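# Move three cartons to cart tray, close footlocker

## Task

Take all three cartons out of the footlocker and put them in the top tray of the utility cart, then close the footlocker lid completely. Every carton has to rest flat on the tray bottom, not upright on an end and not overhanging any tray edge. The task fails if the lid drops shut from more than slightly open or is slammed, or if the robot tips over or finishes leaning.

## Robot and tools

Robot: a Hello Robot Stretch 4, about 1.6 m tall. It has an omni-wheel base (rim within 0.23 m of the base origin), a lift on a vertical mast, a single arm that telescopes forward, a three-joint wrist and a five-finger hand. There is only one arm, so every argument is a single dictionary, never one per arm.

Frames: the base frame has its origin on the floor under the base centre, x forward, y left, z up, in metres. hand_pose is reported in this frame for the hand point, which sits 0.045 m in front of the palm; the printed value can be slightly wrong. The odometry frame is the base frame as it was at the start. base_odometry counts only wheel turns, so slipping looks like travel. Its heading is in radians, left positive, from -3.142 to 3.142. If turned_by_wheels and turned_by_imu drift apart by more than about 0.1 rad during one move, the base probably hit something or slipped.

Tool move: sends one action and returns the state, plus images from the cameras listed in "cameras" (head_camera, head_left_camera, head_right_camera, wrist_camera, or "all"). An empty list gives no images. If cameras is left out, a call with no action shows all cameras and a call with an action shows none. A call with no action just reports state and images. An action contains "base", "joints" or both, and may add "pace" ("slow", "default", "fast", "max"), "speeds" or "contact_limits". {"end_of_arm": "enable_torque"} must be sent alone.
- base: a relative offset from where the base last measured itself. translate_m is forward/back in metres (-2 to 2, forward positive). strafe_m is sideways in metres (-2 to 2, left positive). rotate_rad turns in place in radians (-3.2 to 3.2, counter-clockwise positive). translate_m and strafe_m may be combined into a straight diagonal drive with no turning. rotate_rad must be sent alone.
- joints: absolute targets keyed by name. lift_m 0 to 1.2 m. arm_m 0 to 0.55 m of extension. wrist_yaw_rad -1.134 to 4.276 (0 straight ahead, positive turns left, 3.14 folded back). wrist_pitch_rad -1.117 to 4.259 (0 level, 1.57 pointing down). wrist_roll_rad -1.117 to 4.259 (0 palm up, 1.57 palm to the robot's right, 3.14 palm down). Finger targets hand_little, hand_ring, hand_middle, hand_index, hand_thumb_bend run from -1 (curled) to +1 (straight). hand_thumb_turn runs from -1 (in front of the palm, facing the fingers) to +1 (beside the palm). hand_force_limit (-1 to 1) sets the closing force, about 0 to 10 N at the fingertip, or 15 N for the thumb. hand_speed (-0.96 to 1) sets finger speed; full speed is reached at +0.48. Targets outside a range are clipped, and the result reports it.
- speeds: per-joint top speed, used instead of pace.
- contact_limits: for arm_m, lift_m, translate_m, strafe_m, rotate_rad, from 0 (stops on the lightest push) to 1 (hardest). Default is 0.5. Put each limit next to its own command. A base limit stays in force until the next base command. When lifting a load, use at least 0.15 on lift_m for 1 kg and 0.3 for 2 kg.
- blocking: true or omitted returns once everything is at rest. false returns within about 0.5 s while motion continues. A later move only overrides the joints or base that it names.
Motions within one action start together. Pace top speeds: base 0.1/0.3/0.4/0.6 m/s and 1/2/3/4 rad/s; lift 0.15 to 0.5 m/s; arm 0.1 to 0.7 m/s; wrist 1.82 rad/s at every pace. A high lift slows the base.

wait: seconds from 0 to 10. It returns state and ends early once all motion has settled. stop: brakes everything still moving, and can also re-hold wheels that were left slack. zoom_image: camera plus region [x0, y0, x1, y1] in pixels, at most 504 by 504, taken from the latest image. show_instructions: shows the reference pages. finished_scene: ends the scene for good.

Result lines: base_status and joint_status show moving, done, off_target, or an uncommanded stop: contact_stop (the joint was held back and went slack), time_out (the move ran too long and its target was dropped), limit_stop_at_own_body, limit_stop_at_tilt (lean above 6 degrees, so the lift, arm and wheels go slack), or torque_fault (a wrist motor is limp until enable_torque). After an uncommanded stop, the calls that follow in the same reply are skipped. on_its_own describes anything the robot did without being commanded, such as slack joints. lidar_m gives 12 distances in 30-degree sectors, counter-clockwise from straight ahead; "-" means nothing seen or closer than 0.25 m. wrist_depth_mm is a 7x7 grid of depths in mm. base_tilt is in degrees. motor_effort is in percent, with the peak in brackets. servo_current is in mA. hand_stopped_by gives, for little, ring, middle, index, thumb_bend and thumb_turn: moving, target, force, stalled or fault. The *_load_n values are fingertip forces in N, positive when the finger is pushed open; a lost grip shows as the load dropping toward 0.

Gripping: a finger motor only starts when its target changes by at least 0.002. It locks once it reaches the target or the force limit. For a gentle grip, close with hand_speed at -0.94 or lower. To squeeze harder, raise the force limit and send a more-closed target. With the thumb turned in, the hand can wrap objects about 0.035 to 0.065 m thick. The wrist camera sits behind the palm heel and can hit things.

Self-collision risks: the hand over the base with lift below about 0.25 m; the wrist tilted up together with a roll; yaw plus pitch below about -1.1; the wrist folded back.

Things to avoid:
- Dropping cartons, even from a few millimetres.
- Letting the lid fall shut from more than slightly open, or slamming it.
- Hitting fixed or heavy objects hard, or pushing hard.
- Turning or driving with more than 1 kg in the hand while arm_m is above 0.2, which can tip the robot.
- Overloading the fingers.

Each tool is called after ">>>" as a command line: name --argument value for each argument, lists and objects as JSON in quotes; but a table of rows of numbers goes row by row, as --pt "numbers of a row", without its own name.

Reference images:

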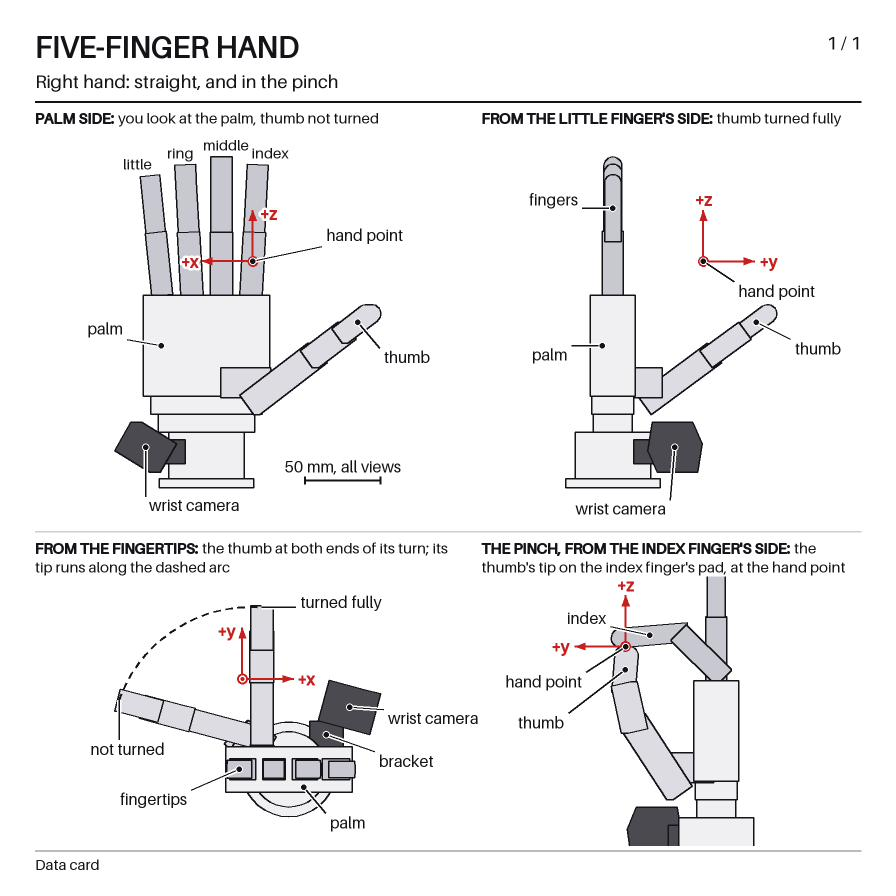

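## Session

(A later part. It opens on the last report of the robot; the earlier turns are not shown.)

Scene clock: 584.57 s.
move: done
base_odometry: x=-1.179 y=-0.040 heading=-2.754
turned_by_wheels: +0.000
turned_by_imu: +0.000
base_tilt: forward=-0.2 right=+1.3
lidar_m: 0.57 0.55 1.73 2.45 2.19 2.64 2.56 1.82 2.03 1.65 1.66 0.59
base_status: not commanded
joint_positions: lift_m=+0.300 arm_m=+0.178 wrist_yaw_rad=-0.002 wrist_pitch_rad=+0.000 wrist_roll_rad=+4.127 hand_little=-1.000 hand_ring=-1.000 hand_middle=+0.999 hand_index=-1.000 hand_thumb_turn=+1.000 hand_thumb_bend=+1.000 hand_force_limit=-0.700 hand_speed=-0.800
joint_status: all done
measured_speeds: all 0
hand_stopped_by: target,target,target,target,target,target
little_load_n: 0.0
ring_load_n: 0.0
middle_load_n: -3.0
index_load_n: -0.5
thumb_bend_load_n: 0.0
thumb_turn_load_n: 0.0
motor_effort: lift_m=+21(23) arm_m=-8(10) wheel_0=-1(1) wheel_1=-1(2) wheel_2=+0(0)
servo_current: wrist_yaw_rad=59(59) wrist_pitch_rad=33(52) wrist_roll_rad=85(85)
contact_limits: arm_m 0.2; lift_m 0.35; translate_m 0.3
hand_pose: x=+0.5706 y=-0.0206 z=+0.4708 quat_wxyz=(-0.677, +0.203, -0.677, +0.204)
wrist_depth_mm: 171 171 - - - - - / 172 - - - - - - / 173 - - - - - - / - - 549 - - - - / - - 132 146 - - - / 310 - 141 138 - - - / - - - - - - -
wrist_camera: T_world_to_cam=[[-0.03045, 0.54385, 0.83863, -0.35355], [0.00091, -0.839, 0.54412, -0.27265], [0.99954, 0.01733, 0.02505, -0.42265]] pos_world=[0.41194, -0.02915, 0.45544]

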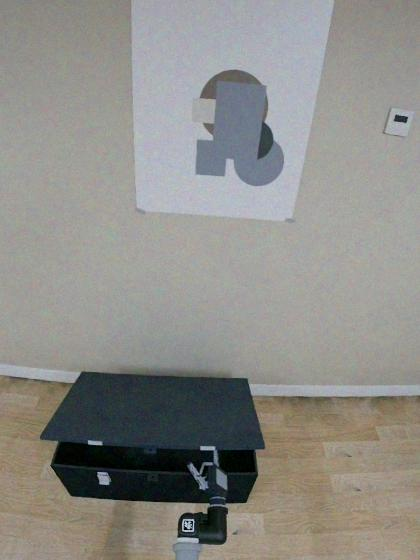

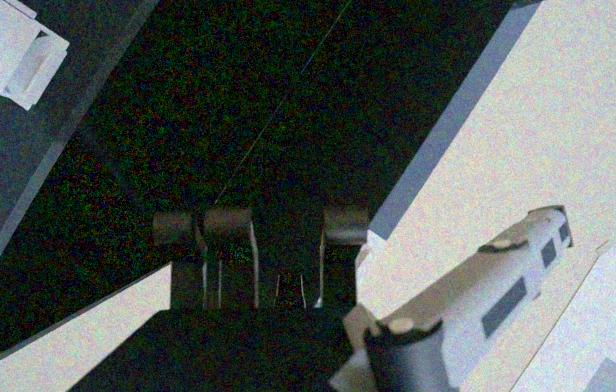

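>>> move --joints '{"lift_m": 0.262, "arm_m": 0.167}' --speeds '{"lift_m": 0.04, "arm_m": 0.012}' --contact_limits '{"lift_m": 0.35, "arm_m": 0.2}' --cameras '["head_camera", "wrist_camera"]'

>>> move --joints '{"lift_m": 0.235, "arm_m": 0.162}' --speeds '{"lift_m": 0.03, "arm_m": 0.012}' --contact_limits '{"lift_m": 0.35, "arm_m": 0.2}' --cameras '["head_camera", "wrist_camera"]'

Scene clock: 586.30 s.
move: done
base_odometry: x=-1.179 y=-0.040 heading=-2.754
turned_by_wheels: +0.000
turned_by_imu: +0.000
base_tilt: forward=-0.1 right=+1.3
lidar_m: 0.55 0.56 1.72 2.44 2.22 2.64 2.53 1.80 2.03 1.65 1.66 0.58
base_status: not commanded
joint_positions: lift_m=+0.262 arm_m=+0.167 wrist_yaw_rad=-0.002 wrist_pitch_rad=+0.000 wrist_roll_rad=+4.127 hand_little=-1.000 hand_ring=-1.000 hand_middle=+0.999 hand_index=-1.000 hand_thumb_turn=+1.000 hand_thumb_bend=+1.000 hand_force_limit=-0.700 hand_speed=-0.800
joint_status: all done
measured_speeds: all 0
hand_stopped_by: target,target,target,target,target,target
little_load_n: 0.0
ring_load_n: 0.0
middle_load_n: -3.0
index_load_n: 0.0
thumb_bend_load_n: 0.0
thumb_turn_load_n: -0.5
motor_effort: lift_m=+21(23) arm_m=-9(10) wheel_0=-1(1) wheel_1=-1(2) wheel_2=+0(0)
servo_current: wrist_yaw_rad=39(52) wrist_pitch_rad=39(52) wrist_roll_rad=46(65)
contact_limits: arm_m 0.2; lift_m 0.35; translate_m 0.3
hand_pose: x=+0.5596 y=-0.0206 z=+0.4328 quat_wxyz=(-0.677, +0.203, -0.677, +0.204)
wrist_depth_mm: 177 182 182 - - - - / 173 182 182 - - - - / 183 184 - - - - - / 184 184 - - - - - / 185 130 132 145 - - - / 186 - 141 138 - - - / 265 - - - - - -
wrist_camera: T_world_to_cam=[[-0.03028, 0.54385, 0.83864, -0.32209], [0.00102, -0.839, 0.54412, -0.25201], [0.99954, 0.01733, 0.02485, -0.41063]] pos_world=[0.40094, -0.02915, 0.41744]

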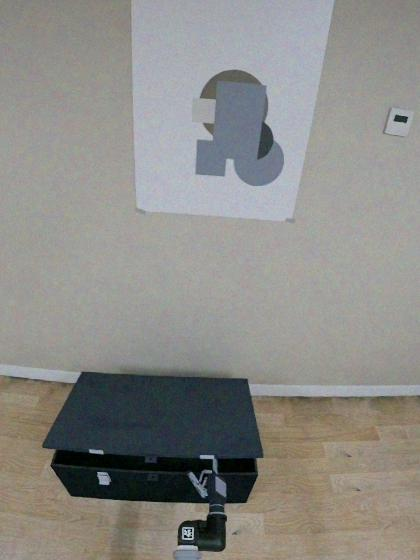

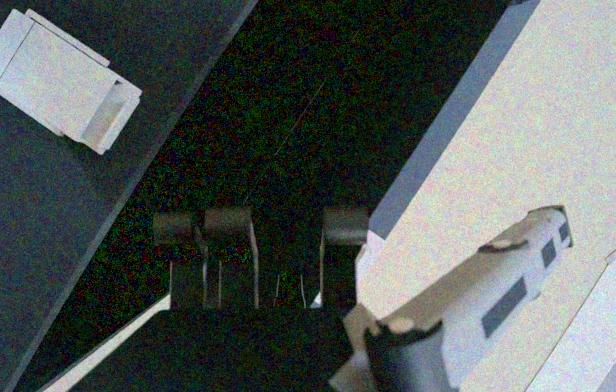

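Scene clock: 587.60 s.
move: done
base_odometry: x=-1.179 y=-0.040 heading=-2.754
turned_by_wheels: +0.000
turned_by_imu: +0.000
base_tilt: forward=-0.4 right=+1.3
lidar_m: 0.56 0.56 1.74 2.45 2.20 2.66 2.54 1.83 2.03 1.63 1.64 0.59
base_status: not commanded
joint_positions: lift_m=+0.235 arm_m=+0.162 wrist_yaw_rad=-0.002 wrist_pitch_rad=+0.001 wrist_roll_rad=+4.127 hand_little=-1.000 hand_ring=-1.000 hand_middle=+0.999 hand_index=-1.000 hand_thumb_turn=+1.000 hand_thumb_bend=+1.000 hand_force_limit=-0.700 hand_speed=-0.800
joint_status: all done
measured_speeds: all 0
hand_stopped_by: target,target,target,target,target,target
little_load_n: 0.0
ring_load_n: 0.0
middle_load_n: -4.0
index_load_n: 0.0
thumb_bend_load_n: -0.5
thumb_turn_load_n: 0.0
motor_effort: lift_m=+22(24) arm_m=-9(10) wheel_0=-1(1) wheel_1=-1(1) wheel_2=+0(0)
servo_current: wrist_yaw_rad=46(52) wrist_pitch_rad=26(52) wrist_roll_rad=46(72)
contact_limits: arm_m 0.2; lift_m 0.35; translate_m 0.3
hand_pose: x=+0.5546 y=-0.0206 z=+0.4056 quat_wxyz=(-0.677, +0.203, -0.677, +0.204)
wrist_depth_mm: 187 187 187 186 - - - / 178 183 188 - - - - / 189 179 189 - - - - / 189 189 189 - - - - / 190 190 132 146 - - - / 191 191 141 138 - - - / 191 - - - - - -
wrist_camera: T_world_to_cam=[[-0.02961, 0.54384, 0.83866, -0.29979], [0.00146, -0.83901, 0.54412, -0.23742], [0.99956, 0.01733, 0.02405, -0.40465]] pos_world=[0.39594, -0.02915, 0.39034]

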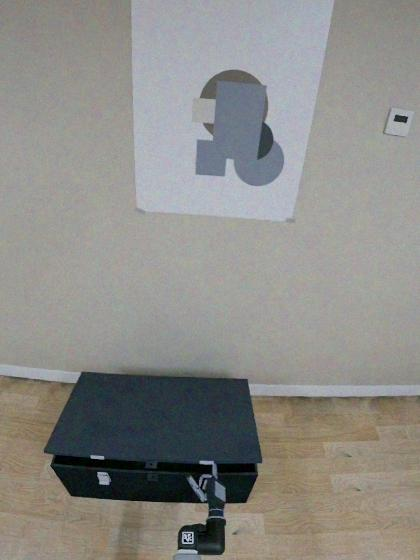

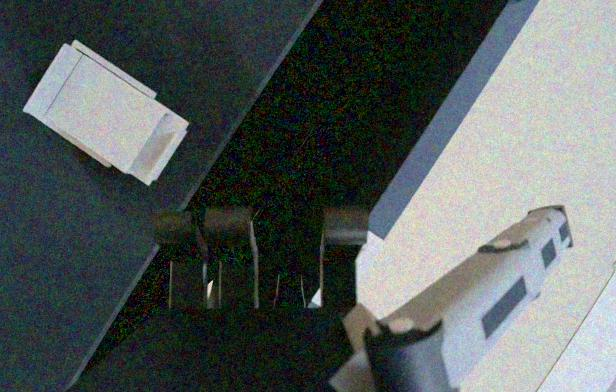

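>>> move --joints '{"lift_m": 0.208, "arm_m": 0.159}' --speeds '{"lift_m": 0.03, "arm_m": 0.012}' --contact_limits '{"lift_m": 0.35, "arm_m": 0.2}' --cameras '["head_camera", "wrist_camera"]'

Scene clock: 589.00 s.
move: done
base_odometry: x=-1.179 y=-0.040 heading=-2.754
turned_by_wheels: +0.000
turned_by_imu: +0.000
base_tilt: forward=-0.2 right=+1.4
lidar_m: 0.57 0.58 1.75 2.43 2.20 2.63 2.55 1.81 2.01 1.65 1.66 0.59
base_status: not commanded
joint_positions: lift_m=+0.208 arm_m=+0.159 wrist_yaw_rad=-0.002 wrist_pitch_rad=+0.001 wrist_roll_rad=+4.127 hand_little=-1.000 hand_ring=-1.000 hand_middle=+0.999 hand_index=-1.000 hand_thumb_turn=+1.000 hand_thumb_bend=+1.000 hand_force_limit=-0.700 hand_speed=-0.800
joint_status: all done
measured_speeds: all 0
hand_stopped_by: target,target,target,target,target,target
little_load_n: 0.0
ring_load_n: 0.0
middle_load_n: -4.0
index_load_n: 0.0
thumb_bend_load_n: 0.0
thumb_turn_load_n: 0.0
motor_effort: lift_m=+22(26) arm_m=-9(11) wheel_0=-1(1) wheel_1=-1(2) wheel_2=+0(0)
servo_current: wrist_yaw_rad=46(52) wrist_pitch_rad=33(52) wrist_roll_rad=26(78)
contact_limits: arm_m 0.2; lift_m 0.35; translate_m 0.3
hand_pose: x=+0.5516 y=-0.0206 z=+0.3786 quat_wxyz=(-0.677, +0.203, -0.677, +0.204)
wrist_depth_mm: 191 190 190 190 190 - - / 191 186 191 191 - - - / 191 181 191 191 - - - / 192 191 191 - - - - / 193 193 132 145 - - - / 193 193 141 138 - - - / 194 - - - - - -
wrist_camera: T_world_to_cam=[[-0.02953, 0.54385, 0.83867, -0.27727], [0.00151, -0.83901, 0.54412, -0.22275], [0.99956, 0.01733, 0.02395, -0.40097]] pos_world=[0.39294, -0.02915, 0.36334]

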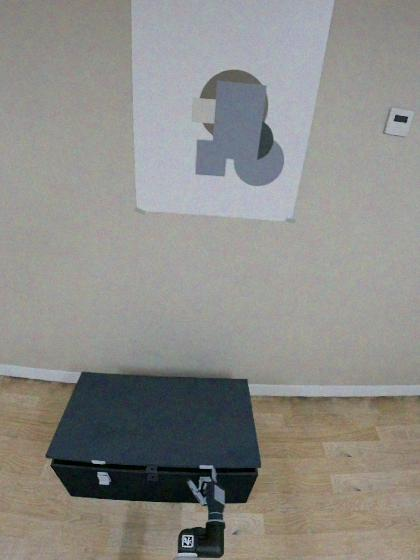

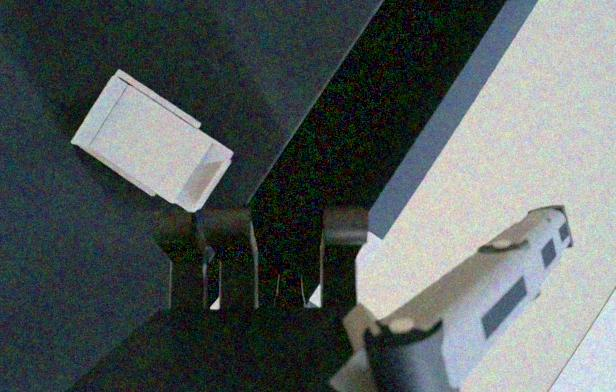

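>>> zoom_image --camera "wrist_camera" --region '[150, 140, 450, 340]'

>>> zoom_image --camera "head_camera" --region '[130, 430, 280, 530]'

Scaled by 1.680.

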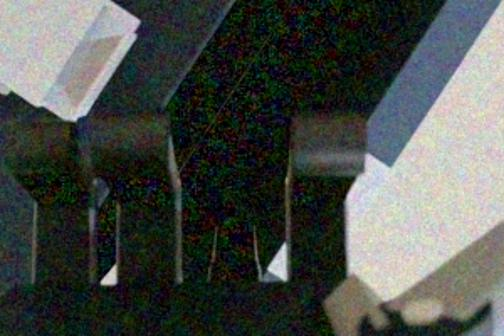

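Scaled by 3.360 from the camera's image (finer frame: 1200x1600).

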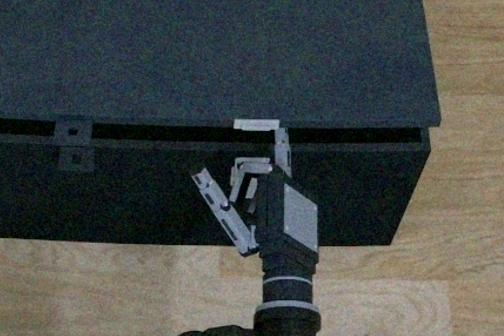

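>>> move --joints '{"lift_m": 0.205, "arm_m": 0.138}' --speeds '{"lift_m": 0.03, "arm_m": 0.03}' --contact_limits '{"lift_m": 0.35, "arm_m": 0.2}' --cameras '["head_camera", "wrist_camera"]'

>>> move --joints '{"wrist_roll_rad": 4.247}' --speeds '{"wrist_roll_rad": 0.1}' --cameras '["head_camera", "wrist_camera"]'

Scene clock: 591.93 s.
move: done
base_odometry: x=-1.179 y=-0.040 heading=-2.754
turned_by_wheels: +0.000
turned_by_imu: +0.001
base_tilt: forward=-0.2 right=+1.1
lidar_m: 0.56 0.58 1.76 2.46 2.20 2.62 2.54 1.80 2.02 1.65 1.66 0.59
base_status: not commanded
joint_positions: lift_m=+0.205 arm_m=+0.138 wrist_yaw_rad=-0.002 wrist_pitch_rad=+0.001 wrist_roll_rad=+4.127 hand_little=-1.000 hand_ring=-1.000 hand_middle=+0.999 hand_index=-1.000 hand_thumb_turn=+1.000 hand_thumb_bend=+1.000 hand_force_limit=-0.700 hand_speed=-0.800
joint_status: all done
measured_speeds: all 0
hand_stopped_by: target,target,target,target,target,target
little_load_n: 0.0
ring_load_n: 0.0
middle_load_n: -4.0
index_load_n: 0.0
thumb_bend_load_n: 0.0
thumb_turn_load_n: -0.5
motor_effort: lift_m=+22(26) arm_m=-9(11) wheel_0=-1(1) wheel_1=-1(2) wheel_2=+0(0)
servo_current: wrist_yaw_rad=46(52) wrist_pitch_rad=26(52) wrist_roll_rad=59(72)
contact_limits: arm_m 0.2; lift_m 0.35; translate_m 0.3
hand_pose: x=+0.5307 y=-0.0206 z=+0.3755 quat_wxyz=(-0.677, +0.203, -0.678, +0.204)
wrist_depth_mm: 211 211 211 211 212 - - / 211 211 211 211 - - - / 211 202 211 213 - - - / 213 213 204 - - - - / 213 212 132 146 - - - / 213 213 141 138 - - - / 214 - - - - - -
wrist_camera: T_world_to_cam=[[-0.02927, 0.54384, 0.83868, -0.27546], [0.00167, -0.83901, 0.54412, -0.22115], [0.99957, 0.01733, 0.02365, -0.3799]] pos_world=[0.37204, -0.02915, 0.36034]

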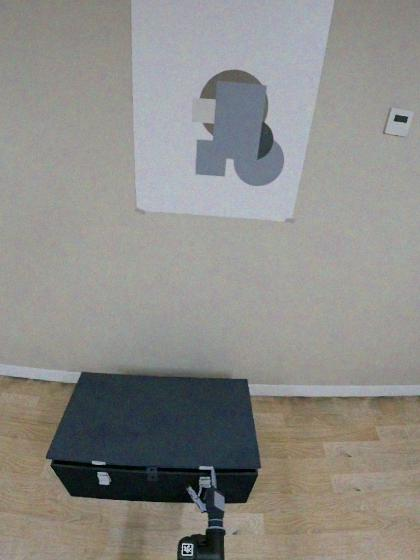

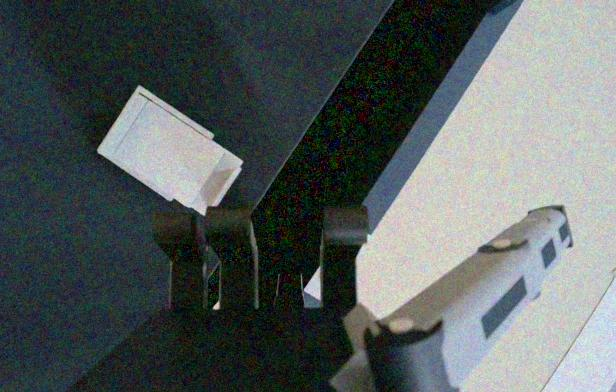

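Scene clock: 593.47 s.
move: done
base_odometry: x=-1.179 y=-0.040 heading=-2.754
turned_by_wheels: +0.000
turned_by_imu: +0.000
base_tilt: forward=-0.3 right=+1.3
lidar_m: 0.56 0.59 1.75 2.45 2.22 2.64 2.54 1.84 2.01 1.63 1.66 0.59
base_status: not commanded
joint_positions: lift_m=+0.205 arm_m=+0.138 wrist_yaw_rad=-0.002 wrist_pitch_rad=+0.001 wrist_roll_rad=+4.243 hand_little=-1.000 hand_ring=-1.000 hand_middle=+0.999 hand_index=-1.000 hand_thumb_turn=+1.000 hand_thumb_bend=+1.000 hand_force_limit=-0.700 hand_speed=-0.800
joint_status: all done
measured_speeds: all 0
hand_stopped_by: target,target,target,target,target,target
little_load_n: 0.0
ring_load_n: 0.0
middle_load_n: -4.0
index_load_n: 0.0
thumb_bend_load_n: 0.0
thumb_turn_load_n: -0.5
motor_effort: lift_m=+22(22) arm_m=-9(10) wheel_0=-1(1) wheel_1=-1(1) wheel_2=+0(0)
servo_current: wrist_yaw_rad=46(52) wrist_pitch_rad=33(52) wrist_roll_rad=59(98)
contact_limits: arm_m 0.2; lift_m 0.35; translate_m 0.3
hand_pose: x=+0.5307 y=-0.0201 z=+0.3833 quat_wxyz=(-0.687, +0.164, -0.688, +0.165)
wrist_depth_mm: 211 210 210 211 - - - / 211 211 211 212 - - - / 211 202 211 219 - - - / 212 202 208 - - - - / 212 212 132 145 - - - / 213 213 141 138 - - - / 213 - - - - - -
wrist_camera: T_world_to_cam=[[-0.02938, 0.44333, 0.89588, -0.30615], [0.00141, -0.89624, 0.44356, -0.18743], [0.99957, 0.01429, 0.02571, -0.38084]] pos_world=[0.37194, -0.02682, 0.36719]

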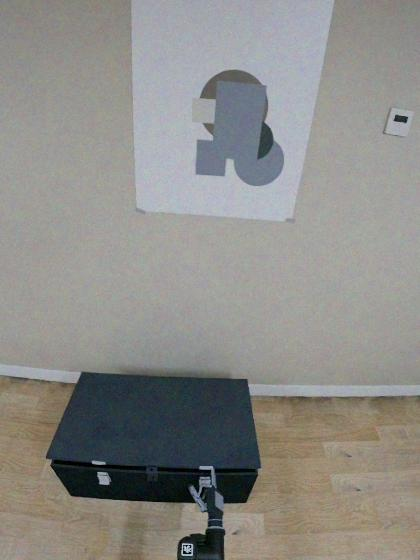

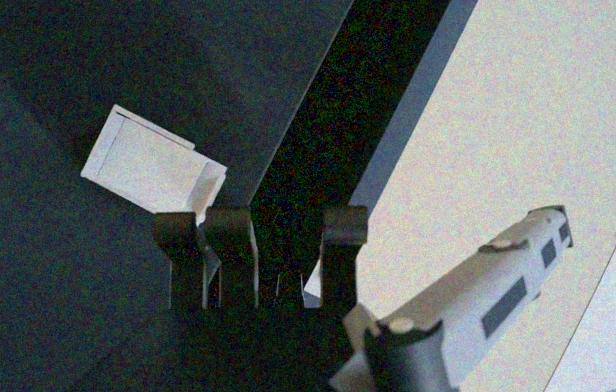

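>>> move --joints '{"hand_index": 0.4}' --cameras '["head_camera", "wrist_camera"]'

>>> zoom_image --camera "wrist_camera" --region '[150, 100, 450, 340]'

>>> zoom_image --camera "head_camera" --region '[160, 440, 260, 520]'

Scene clock: 596.63 s.
move: done
base_odometry: x=-1.179 y=-0.040 heading=-2.754
turned_by_wheels: +0.000
turned_by_imu: +0.001
base_tilt: forward=-0.3 right=+1.3
lidar_m: 0.56 0.58 1.76 2.44 2.21 2.66 2.55 1.82 2.02 1.64 1.69 0.59
base_status: not commanded
joint_positions: lift_m=+0.205 arm_m=+0.138 wrist_yaw_rad=-0.002 wrist_pitch_rad=+0.001 wrist_roll_rad=+4.243 hand_little=-1.000 hand_ring=-1.000 hand_middle=+0.999 hand_index=+0.400 hand_thumb_turn=+1.000 hand_thumb_bend=+1.000 hand_force_limit=-0.700 hand_speed=-0.800
joint_status: all done
measured_speeds: all 0
hand_stopped_by: target,target,target,target,target,target
little_load_n: 0.0
ring_load_n: 0.0
middle_load_n: -4.0
index_load_n: 0.0
thumb_bend_load_n: 0.0
thumb_turn_load_n: 0.0
motor_effort: lift_m=+22(22) arm_m=-9(10) wheel_0=-1(1) wheel_1=-1(2) wheel_2=+0(0)
servo_current: wrist_yaw_rad=39(59) wrist_pitch_rad=39(52) wrist_roll_rad=65(85)
contact_limits: arm_m 0.2; lift_m 0.35; translate_m 0.3
hand_pose: x=+0.5307 y=-0.0201 z=+0.3833 quat_wxyz=(-0.687, +0.164, -0.688, +0.165)
wrist_depth_mm: 210 211 211 211 - - - / 211 211 211 211 - - - / 211 202 211 218 - - - / 211 202 208 - - - - / 212 212 132 189 - - - / 212 213 141 138 - - - / 213 - - - - - -
wrist_camera: T_world_to_cam=[[-0.02938, 0.44333, 0.89588, -0.30615], [0.00141, -0.89624, 0.44356, -0.18743], [0.99957, 0.01429, 0.02571, -0.38084]] pos_world=[0.37194, -0.02682, 0.36719]

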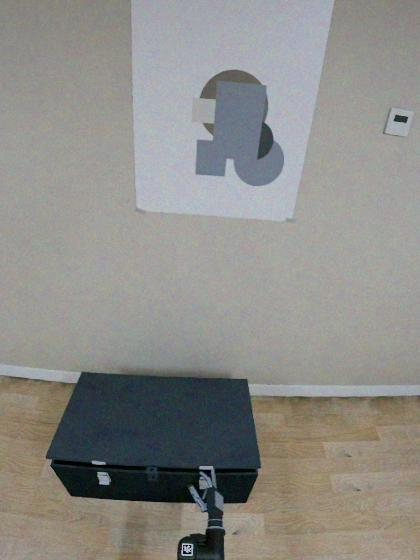

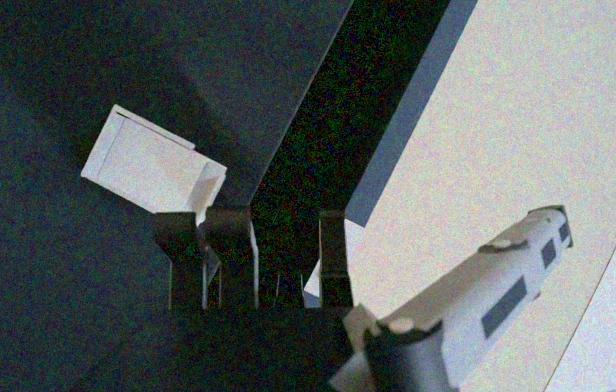

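Scaled by 1.680.

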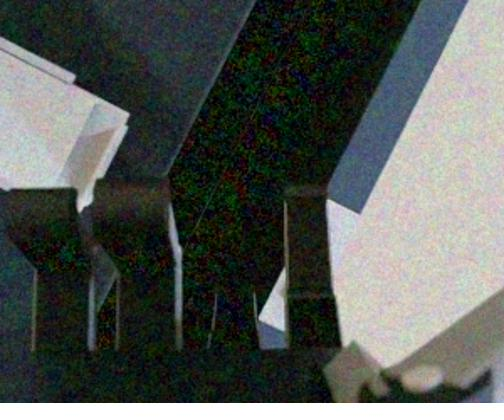

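Scaled by 5.040 from the camera's image (finer frame: 1200x1600).

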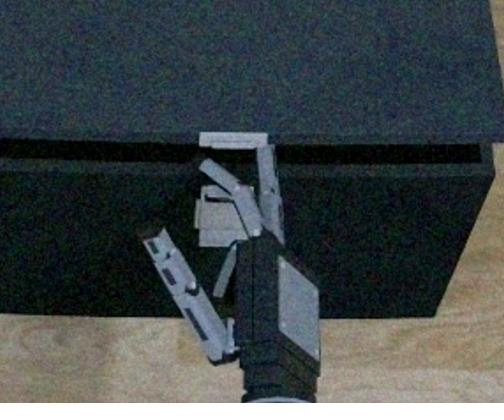

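>>> move --joints '{"hand_index": 0.62}' --cameras '["head_camera", "wrist_camera"]'

>>> zoom_image --camera "head_camera" --region '[160, 440, 260, 520]'

>>> zoom_image --camera "wrist_camera" --region '[150, 100, 450, 340]'

Scene clock: 597.67 s.
move: done
base_odometry: x=-1.179 y=-0.040 heading=-2.754
turned_by_wheels: +0.000
turned_by_imu: +0.001
base_tilt: forward=-0.3 right=+1.2
lidar_m: 0.54 0.57 1.75 2.46 2.20 2.64 2.56 1.81 2.03 1.65 1.67 0.59
base_status: not commanded
joint_positions: lift_m=+0.205 arm_m=+0.138 wrist_yaw_rad=-0.002 wrist_pitch_rad=+0.001 wrist_roll_rad=+4.243 hand_little=-1.000 hand_ring=-1.000 hand_middle=+1.000 hand_index=+0.617 hand_thumb_turn=+1.000 hand_thumb_bend=+1.000 hand_force_limit=-0.700 hand_speed=-0.800
joint_status: all done
measured_speeds: all 0
hand_stopped_by: target,target,target,target,target,target
little_load_n: 0.0
ring_load_n: 0.0
middle_load_n: -1.0
index_load_n: -10.0
thumb_bend_load_n: 0.0
thumb_turn_load_n: 0.0
motor_effort: lift_m=+22(22) arm_m=-6(9) wheel_0=+2(2) wheel_1=+0(1) wheel_2=-1(1)
servo_current: wrist_yaw_rad=52(52) wrist_pitch_rad=20(46) wrist_roll_rad=65(91)
contact_limits: arm_m 0.2; lift_m 0.35; translate_m 0.3
hand_pose: x=+0.5305 y=-0.0201 z=+0.3833 quat_wxyz=(-0.687, +0.164, -0.688, +0.165)
wrist_depth_mm: 210 211 211 211 - - - / 211 210 211 213 - - - / 211 202 211 213 - - - / 211 202 212 - - - - / 211 212 132 198 - - - / 212 212 141 138 - - - / 213 - - - - - -
wrist_camera: T_world_to_cam=[[-0.02938, 0.44333, 0.89588, -0.30615], [0.00141, -0.89624, 0.44356, -0.18743], [0.99957, 0.01429, 0.02571, -0.38064]] pos_world=[0.37174, -0.02682, 0.36719]

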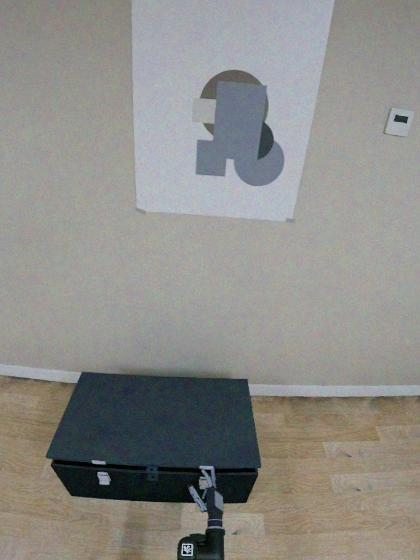

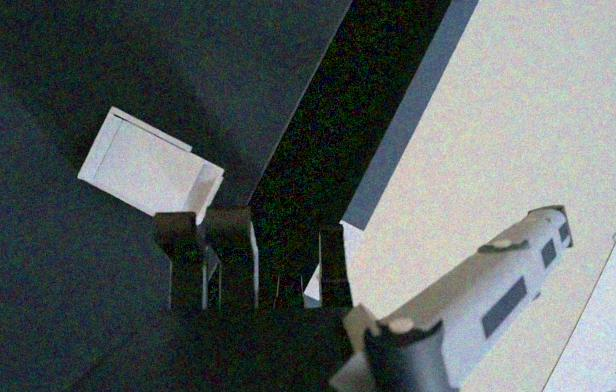

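Scaled by 5.040 from the camera's image (finer frame: 1200x1600).

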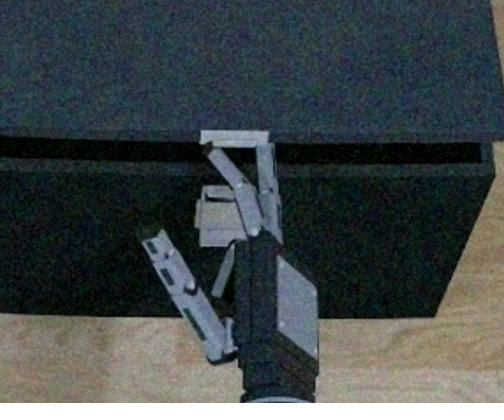

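Scaled by 1.680.

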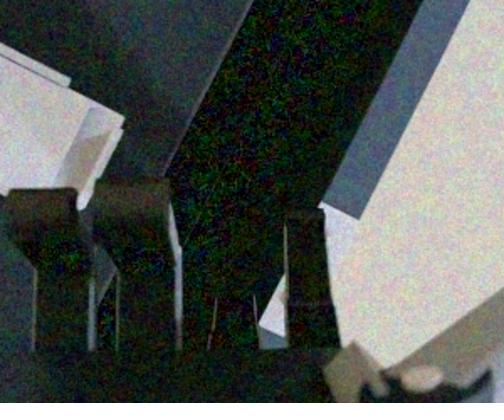

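>>> zoom_image --camera "head_camera" --region '[100, 450, 160, 500]'

>>> zoom_image --camera "head_camera" --region '[185, 455, 235, 495]'

Scaled by 8.400 from the camera's image (finer frame: 1200x1600).

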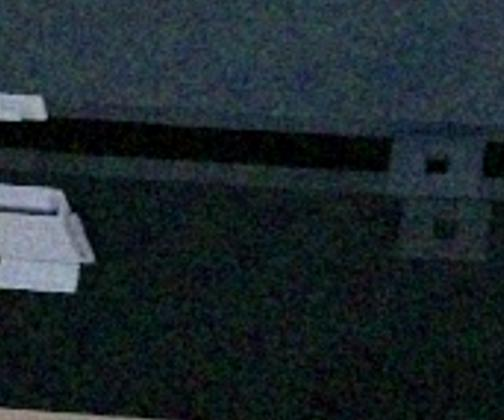

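Scaled by 10.080 from the camera's image (finer frame: 1200x1600).

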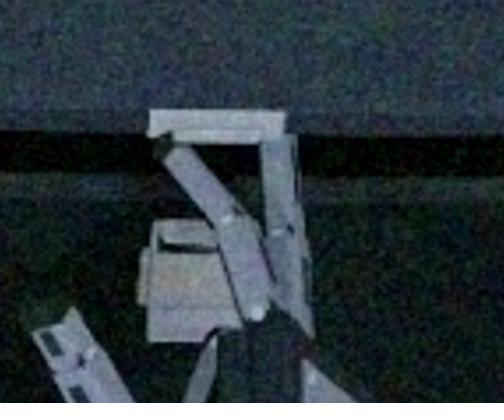

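>>> move --joints '{"hand_index": 0.3, "hand_speed": -0.9}' --cameras '["head_camera"]'

>>> move --joints '{"hand_index": -1.0, "hand_speed": -0.7}' --cameras '[]'

>>> move --joints '{"wrist_roll_rad": 4.127}' --speeds '{"wrist_roll_rad": 0.1}' --cameras '["head_camera", "wrist_camera"]'

Scene clock: 603.00 s.
move: done
base_odometry: x=-1.179 y=-0.040 heading=-2.754
turned_by_wheels: +0.000
turned_by_imu: +0.001
base_tilt: forward=-0.3 right=+1.4
lidar_m: 0.56 0.57 1.76 2.45 2.23 2.63 2.55 1.82 2.03 1.64 1.66 0.60
base_status: not commanded
joint_positions: lift_m=+0.205 arm_m=+0.138 wrist_yaw_rad=-0.002 wrist_pitch_rad=+0.001 wrist_roll_rad=+4.243 hand_little=-1.000 hand_ring=-1.000 hand_middle=+0.999 hand_index=+0.300 hand_thumb_turn=+1.000 hand_thumb_bend=+1.000 hand_force_limit=-0.700 hand_speed=-0.900
joint_status: all done
measured_speeds: all 0
hand_stopped_by: target,target,target,target,target,target
little_load_n: 0.0
ring_load_n: 0.0
middle_load_n: -3.5
index_load_n: 0.5
thumb_bend_load_n: 0.0
thumb_turn_load_n: 0.0
motor_effort: lift_m=+22(22) arm_m=-6(7) wheel_0=+2(3) wheel_1=+0(1) wheel_2=-1(1)
servo_current: wrist_yaw_rad=52(59) wrist_pitch_rad=46(46) wrist_roll_rad=59(72)
contact_limits: arm_m 0.2; lift_m 0.35; translate_m 0.3
hand_pose: x=+0.5305 y=-0.0201 z=+0.3833 quat_wxyz=(-0.687, +0.164, -0.688, +0.165)
wrist_depth_mm: 209 211 211 211 - - - / 211 211 211 212 - - - / 211 202 211 220 - - - / 211 202 209 - - - - / 212 213 132 182 - - - / 212 213 141 138 - - - / 213 - - - - - -

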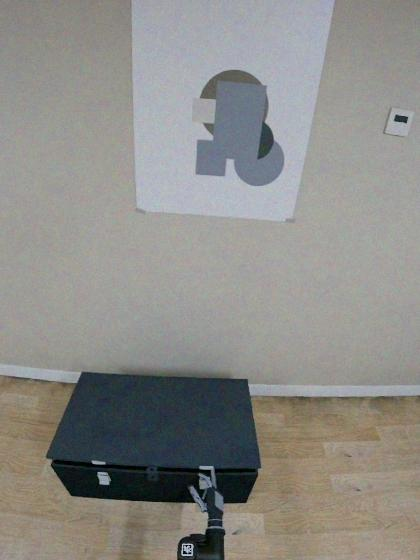

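Scene clock: 605.03 s.
move: done
base_odometry: x=-1.179 y=-0.040 heading=-2.754
turned_by_wheels: +0.000
turned_by_imu: +0.001
base_tilt: forward=-0.3 right=+1.4
lidar_m: 0.57 0.57 1.74 2.44 2.20 2.64 2.55 1.81 2.01 1.64 1.65 0.59
base_status: not commanded
joint_positions: lift_m=+0.205 arm_m=+0.138 wrist_yaw_rad=-0.002 wrist_pitch_rad=+0.001 wrist_roll_rad=+4.243 hand_little=-1.000 hand_ring=-1.000 hand_middle=+0.999 hand_index=-1.000 hand_thumb_turn=+1.000 hand_thumb_bend=+1.000 hand_force_limit=-0.700 hand_speed=-0.700
joint_status: all done
measured_speeds: all 0
hand_stopped_by: target,target,target,target,target,target
little_load_n: 0.0
ring_load_n: 0.0
middle_load_n: -3.5
index_load_n: 0.0
thumb_bend_load_n: 0.0
thumb_turn_load_n: -0.5
motor_effort: lift_m=+22(22) arm_m=-6(7) wheel_0=+2(3) wheel_1=-1(1) wheel_2=-1(1)
servo_current: wrist_yaw_rad=46(59) wrist_pitch_rad=39(52) wrist_roll_rad=52(78)
contact_limits: arm_m 0.2; lift_m 0.35; translate_m 0.3
hand_pose: x=+0.5305 y=-0.0201 z=+0.3833 quat_wxyz=(-0.687, +0.164, -0.688, +0.165)
wrist_depth_mm: 211 211 211 211 - - - / 211 211 211 211 - - - / 211 202 211 220 - - - / 212 202 208 - - - - / 212 212 132 147 - - - / 213 212 141 138 - - - / 214 - - - - - -

Scene clock: 606.60 s.
move: done
base_odometry: x=-1.179 y=-0.040 heading=-2.754
turned_by_wheels: +0.000
turned_by_imu: +0.000
base_tilt: forward=-0.2 right=+1.3
lidar_m: 0.55 0.56 1.73 2.45 2.22 2.63 2.54 1.83 2.02 1.64 1.67 0.58
base_status: not commanded
joint_positions: lift_m=+0.205 arm_m=+0.138 wrist_yaw_rad=-0.002 wrist_pitch_rad=+0.001 wrist_roll_rad=+4.129 hand_little=-1.000 hand_ring=-1.000 hand_middle=+0.999 hand_index=-1.000 hand_thumb_turn=+1.000 hand_thumb_bend=+1.000 hand_force_limit=-0.700 hand_speed=-0.700
joint_status: all done
measured_speeds: all 0
hand_stopped_by: target,target,target,target,target,target
little_load_n: 0.0
ring_load_n: 0.0
middle_load_n: -3.5
index_load_n: 0.0
thumb_bend_load_n: 0.0
thumb_turn_load_n: 0.0
motor_effort: lift_m=+22(22) arm_m=-6(7) wheel_0=+3(3) wheel_1=+0(1) wheel_2=-1(1)
servo_current: wrist_yaw_rad=46(59) wrist_pitch_rad=26(59) wrist_roll_rad=52(78)
contact_limits: arm_m 0.2; lift_m 0.35; translate_m 0.3
hand_pose: x=+0.5305 y=-0.0206 z=+0.3756 quat_wxyz=(-0.677, +0.203, -0.678, +0.204)
wrist_depth_mm: 211 211 211 212 211 - - / 211 212 212 213 - - - / 212 202 212 213 - - - / 213 213 205 - - - - / 213 213 132 147 - - - / 213 214 141 138 - - - / 214 - - - - - -
wrist_camera: T_world_to_cam=[[-0.02932, 0.54244, 0.83958, -0.27597], [0.0016, -0.83991, 0.54272, -0.22061], [0.99957, 0.01726, 0.02376, -0.37964]] pos_world=[0.37174, -0.02905, 0.36045]

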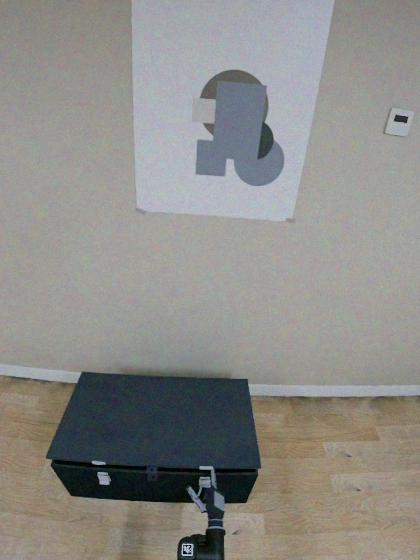

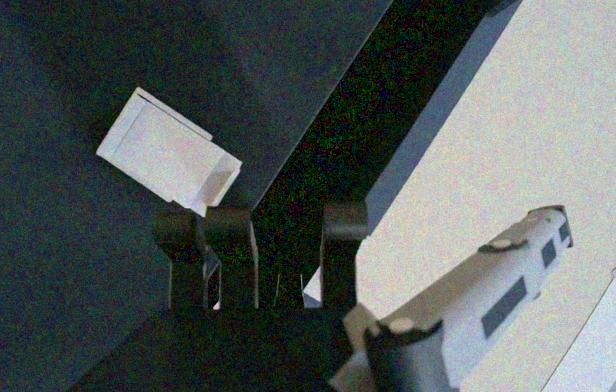

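>>> move --base '{"strafe_m": 0.025}' --pace "slow" --contact_limits '{"strafe_m": 0.2}' --cameras '["head_camera", "wrist_camera"]'

>>> zoom_image --camera "head_camera" --region '[185, 455, 235, 495]'

Scene clock: 607.93 s.
move: done
base_odometry: x=-1.169 y=-0.063 heading=-2.754
turned_by_wheels: +0.000
turned_by_imu: -0.001
base_tilt: forward=-0.2 right=+1.3
lidar_m: 0.56 0.58 1.74 2.42 2.18 2.63 2.54 1.84 2.04 1.65 1.65 0.59
base_status: done
joint_positions: lift_m=+0.205 arm_m=+0.138 wrist_yaw_rad=-0.002 wrist_pitch_rad=+0.001 wrist_roll_rad=+4.129 hand_little=-1.000 hand_ring=-1.000 hand_middle=+0.999 hand_index=-1.000 hand_thumb_turn=+1.000 hand_thumb_bend=+1.000 hand_force_limit=-0.700 hand_speed=-0.700
joint_status: not commanded
measured_speeds: all 0
hand_stopped_by: target,target,target,target,target,target
little_load_n: 0.0
ring_load_n: 0.0
middle_load_n: -2.5
index_load_n: 0.0
thumb_bend_load_n: 0.0
thumb_turn_load_n: -0.5
motor_effort: lift_m=+22(22) arm_m=-7(7) wheel_0=-3(7) wheel_1=+1(5) wheel_2=-1(3)
servo_current: wrist_yaw_rad=52(59) wrist_pitch_rad=39(52) wrist_roll_rad=33(65)
contact_limits: arm_m 0.2; lift_m 0.35; strafe_m 0.2
hand_pose: x=+0.5305 y=-0.0206 z=+0.3756 quat_wxyz=(-0.677, +0.203, -0.678, +0.204)
wrist_depth_mm: 211 211 211 211 211 205 - / 212 212 212 211 - - - / 213 212 213 212 - - - / 213 204 213 - - - - / 215 214 132 134 - - - / 215 215 142 138 - - - / 216 - - - - - -
wrist_camera: T_world_to_cam=[[-0.02932, 0.54244, 0.83958, -0.27597], [0.0016, -0.83991, 0.54272, -0.22061], [0.99957, 0.01726, 0.02376, -0.37964]] pos_world=[0.37174, -0.02905, 0.36045]

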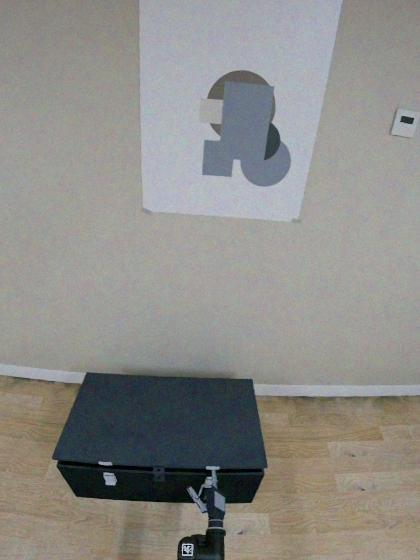

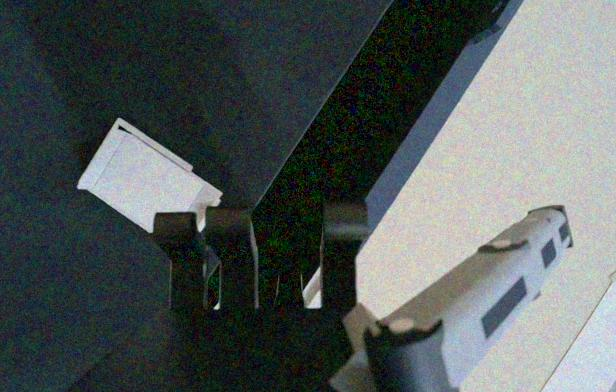

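Scaled by 10.080 from the camera's image (finer frame: 1200x1600).

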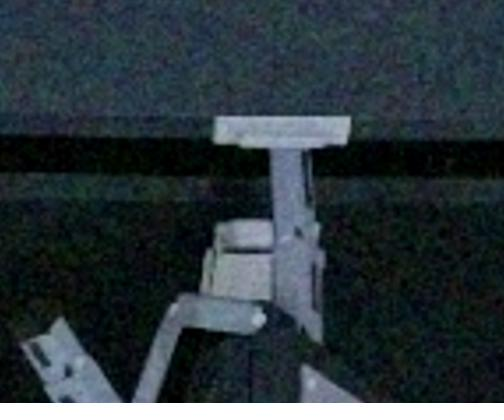

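>>> move --joints '{"lift_m": 0.184}' --speeds '{"lift_m": 0.02}' --contact_limits '{"lift_m": 0.3}' --cameras '["head_camera", "wrist_camera"]'

>>> zoom_image --camera "head_camera" --region '[185, 455, 235, 495]'

>>> zoom_image --camera "wrist_camera" --region '[150, 100, 450, 340]'

Scene clock: 609.63 s.
move: done
base_odometry: x=-1.169 y=-0.063 heading=-2.754
turned_by_wheels: +0.000
turned_by_imu: +0.000
base_tilt: forward=-0.3 right=+1.3
lidar_m: 0.56 0.60 1.74 2.42 2.18 2.66 2.54 1.86 2.07 1.67 1.64 0.60
base_status: not commanded
joint_positions: lift_m=+0.184 arm_m=+0.138 wrist_yaw_rad=-0.002 wrist_pitch_rad=+0.001 wrist_roll_rad=+4.129 hand_little=-1.000 hand_ring=-1.000 hand_middle=+0.999 hand_index=-1.000 hand_thumb_turn=+1.000 hand_thumb_bend=+1.000 hand_force_limit=-0.700 hand_speed=-0.700
joint_status: all done
measured_speeds: all 0
hand_stopped_by: target,target,target,target,target,target
little_load_n: 0.0
ring_load_n: 0.0
middle_load_n: -3.0
index_load_n: 0.0
thumb_bend_load_n: 0.0
thumb_turn_load_n: 0.0
motor_effort: lift_m=+21(24) arm_m=-6(7) wheel_0=-3(4) wheel_1=+1(2) wheel_2=-1(1)
servo_current: wrist_yaw_rad=46(52) wrist_pitch_rad=26(59) wrist_roll_rad=65(85)
contact_limits: arm_m 0.2; lift_m 0.3; strafe_m 0.2
hand_pose: x=+0.5305 y=-0.0206 z=+0.3546 quat_wxyz=(-0.677, +0.203, -0.678, +0.204)
wrist_depth_mm: 211 211 211 211 211 - - / 212 211 212 211 211 - - / 212 213 212 212 - - - / 213 204 208 213 - - - / 214 214 132 147 - - - / 215 214 141 138 - - - / 216 - - - - - -
wrist_camera: T_world_to_cam=[[-0.02932, 0.54244, 0.83958, -0.25833], [0.0016, -0.83991, 0.54272, -0.20922], [0.99957, 0.01726, 0.02376, -0.37914]] pos_world=[0.37174, -0.02905, 0.33944]

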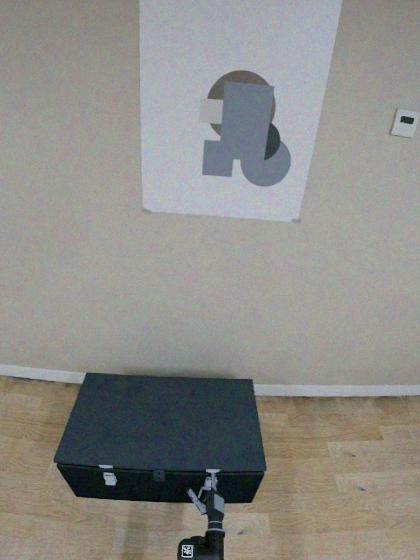

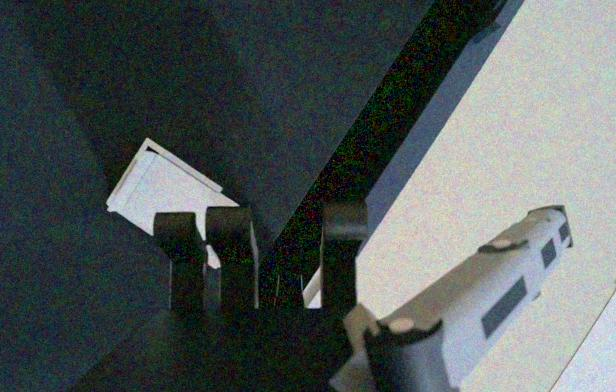

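Scaled by 10.080 from the camera's image (finer frame: 1200x1600).

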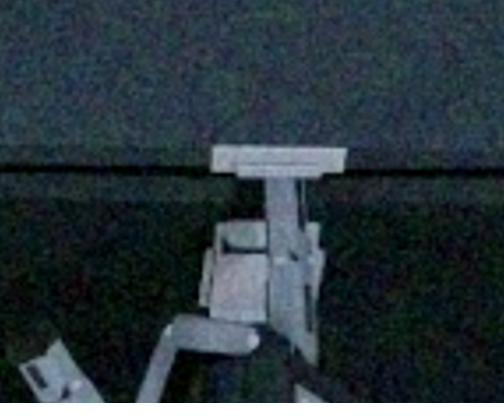

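Scaled by 1.680.

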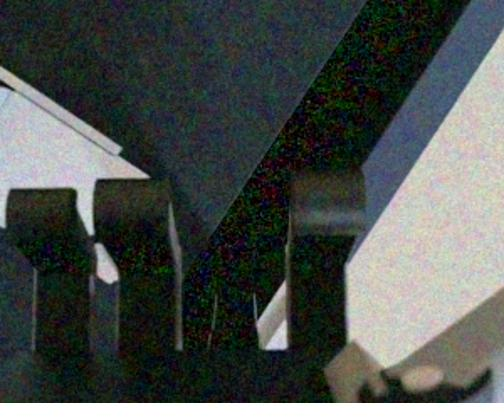

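>>> move --joints '{"arm_m": 0.126}' --speeds '{"arm_m": 0.02}' --contact_limits '{"arm_m": 0.2}' --cameras '["head_camera"]'

>>> zoom_image --camera "head_camera" --region '[185, 455, 235, 495]'

Scene clock: 610.77 s.
move: done
base_odometry: x=-1.169 y=-0.063 heading=-2.754
turned_by_wheels: +0.000
turned_by_imu: +0.000
base_tilt: forward=-0.3 right=+1.3
lidar_m: 0.56 0.59 1.75 2.45 2.20 2.65 2.54 1.84 2.03 1.66 1.64 0.60
base_status: not commanded
joint_positions: lift_m=+0.184 arm_m=+0.126 wrist_yaw_rad=-0.002 wrist_pitch_rad=+0.001 wrist_roll_rad=+4.129 hand_little=-1.000 hand_ring=-1.000 hand_middle=+0.999 hand_index=-1.000 hand_thumb_turn=+1.000 hand_thumb_bend=+1.000 hand_force_limit=-0.700 hand_speed=-0.700
joint_status: all done
measured_speeds: all 0
hand_stopped_by: target,target,target,target,target,target
little_load_n: 0.0
ring_load_n: 0.0
middle_load_n: -4.0
index_load_n: 0.5
thumb_bend_load_n: 0.0
thumb_turn_load_n: -0.5
motor_effort: lift_m=+21(21) arm_m=-9(11) wheel_0=-3(4) wheel_1=+1(2) wheel_2=-1(1)
servo_current: wrist_yaw_rad=46(52) wrist_pitch_rad=26(52) wrist_roll_rad=33(72)
contact_limits: arm_m 0.2; lift_m 0.3; strafe_m 0.2
hand_pose: x=+0.5187 y=-0.0206 z=+0.3546 quat_wxyz=(-0.677, +0.203, -0.678, +0.204)
wrist_depth_mm: 223 222 224 223 223 - - / 223 224 224 223 223 - - / 224 223 224 224 - - - / 224 215 216 224 - - - / 224 225 132 147 - - - / 226 226 141 138 - - - / 227 - - - - - -

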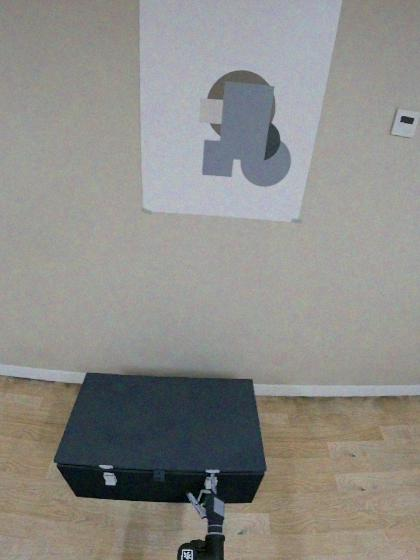

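Scaled by 10.080 from the camera's image (finer frame: 1200x1600).

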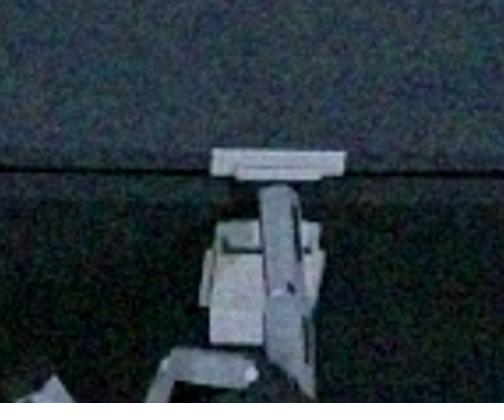

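>>> zoom_image --camera "head_camera" --region '[240, 450, 280, 490]'

>>> zoom_image --camera "head_camera" --region '[45, 450, 85, 490]'

>>> zoom_image --camera "head_camera" --region '[200, 460, 225, 485]'

Scaled by 12.600 from the camera's image (finer frame: 1200x1600).

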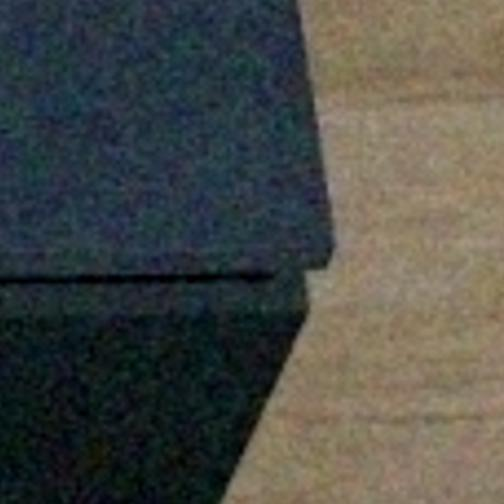

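Scaled by 12.600 from the camera's image (finer frame: 1200x1600).

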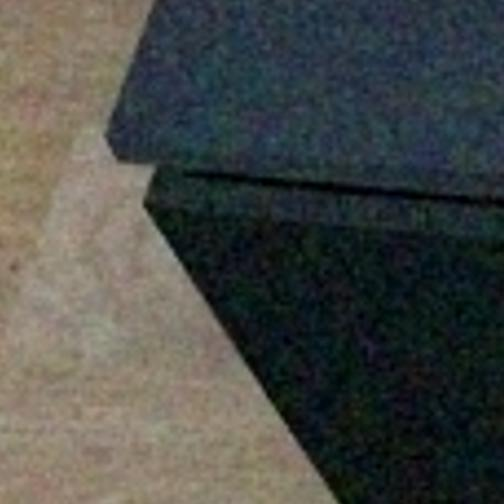

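Scaled by 20.160 from the camera's image (finer frame: 1200x1600).

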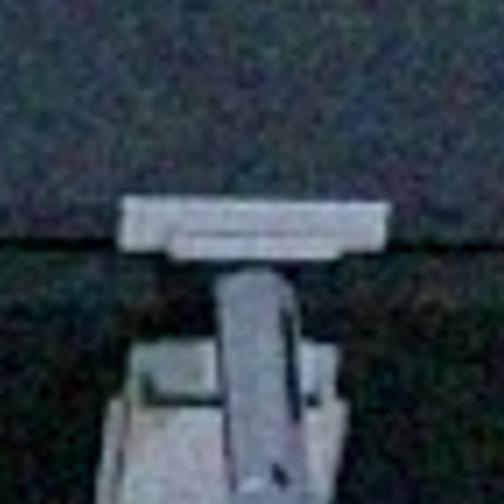

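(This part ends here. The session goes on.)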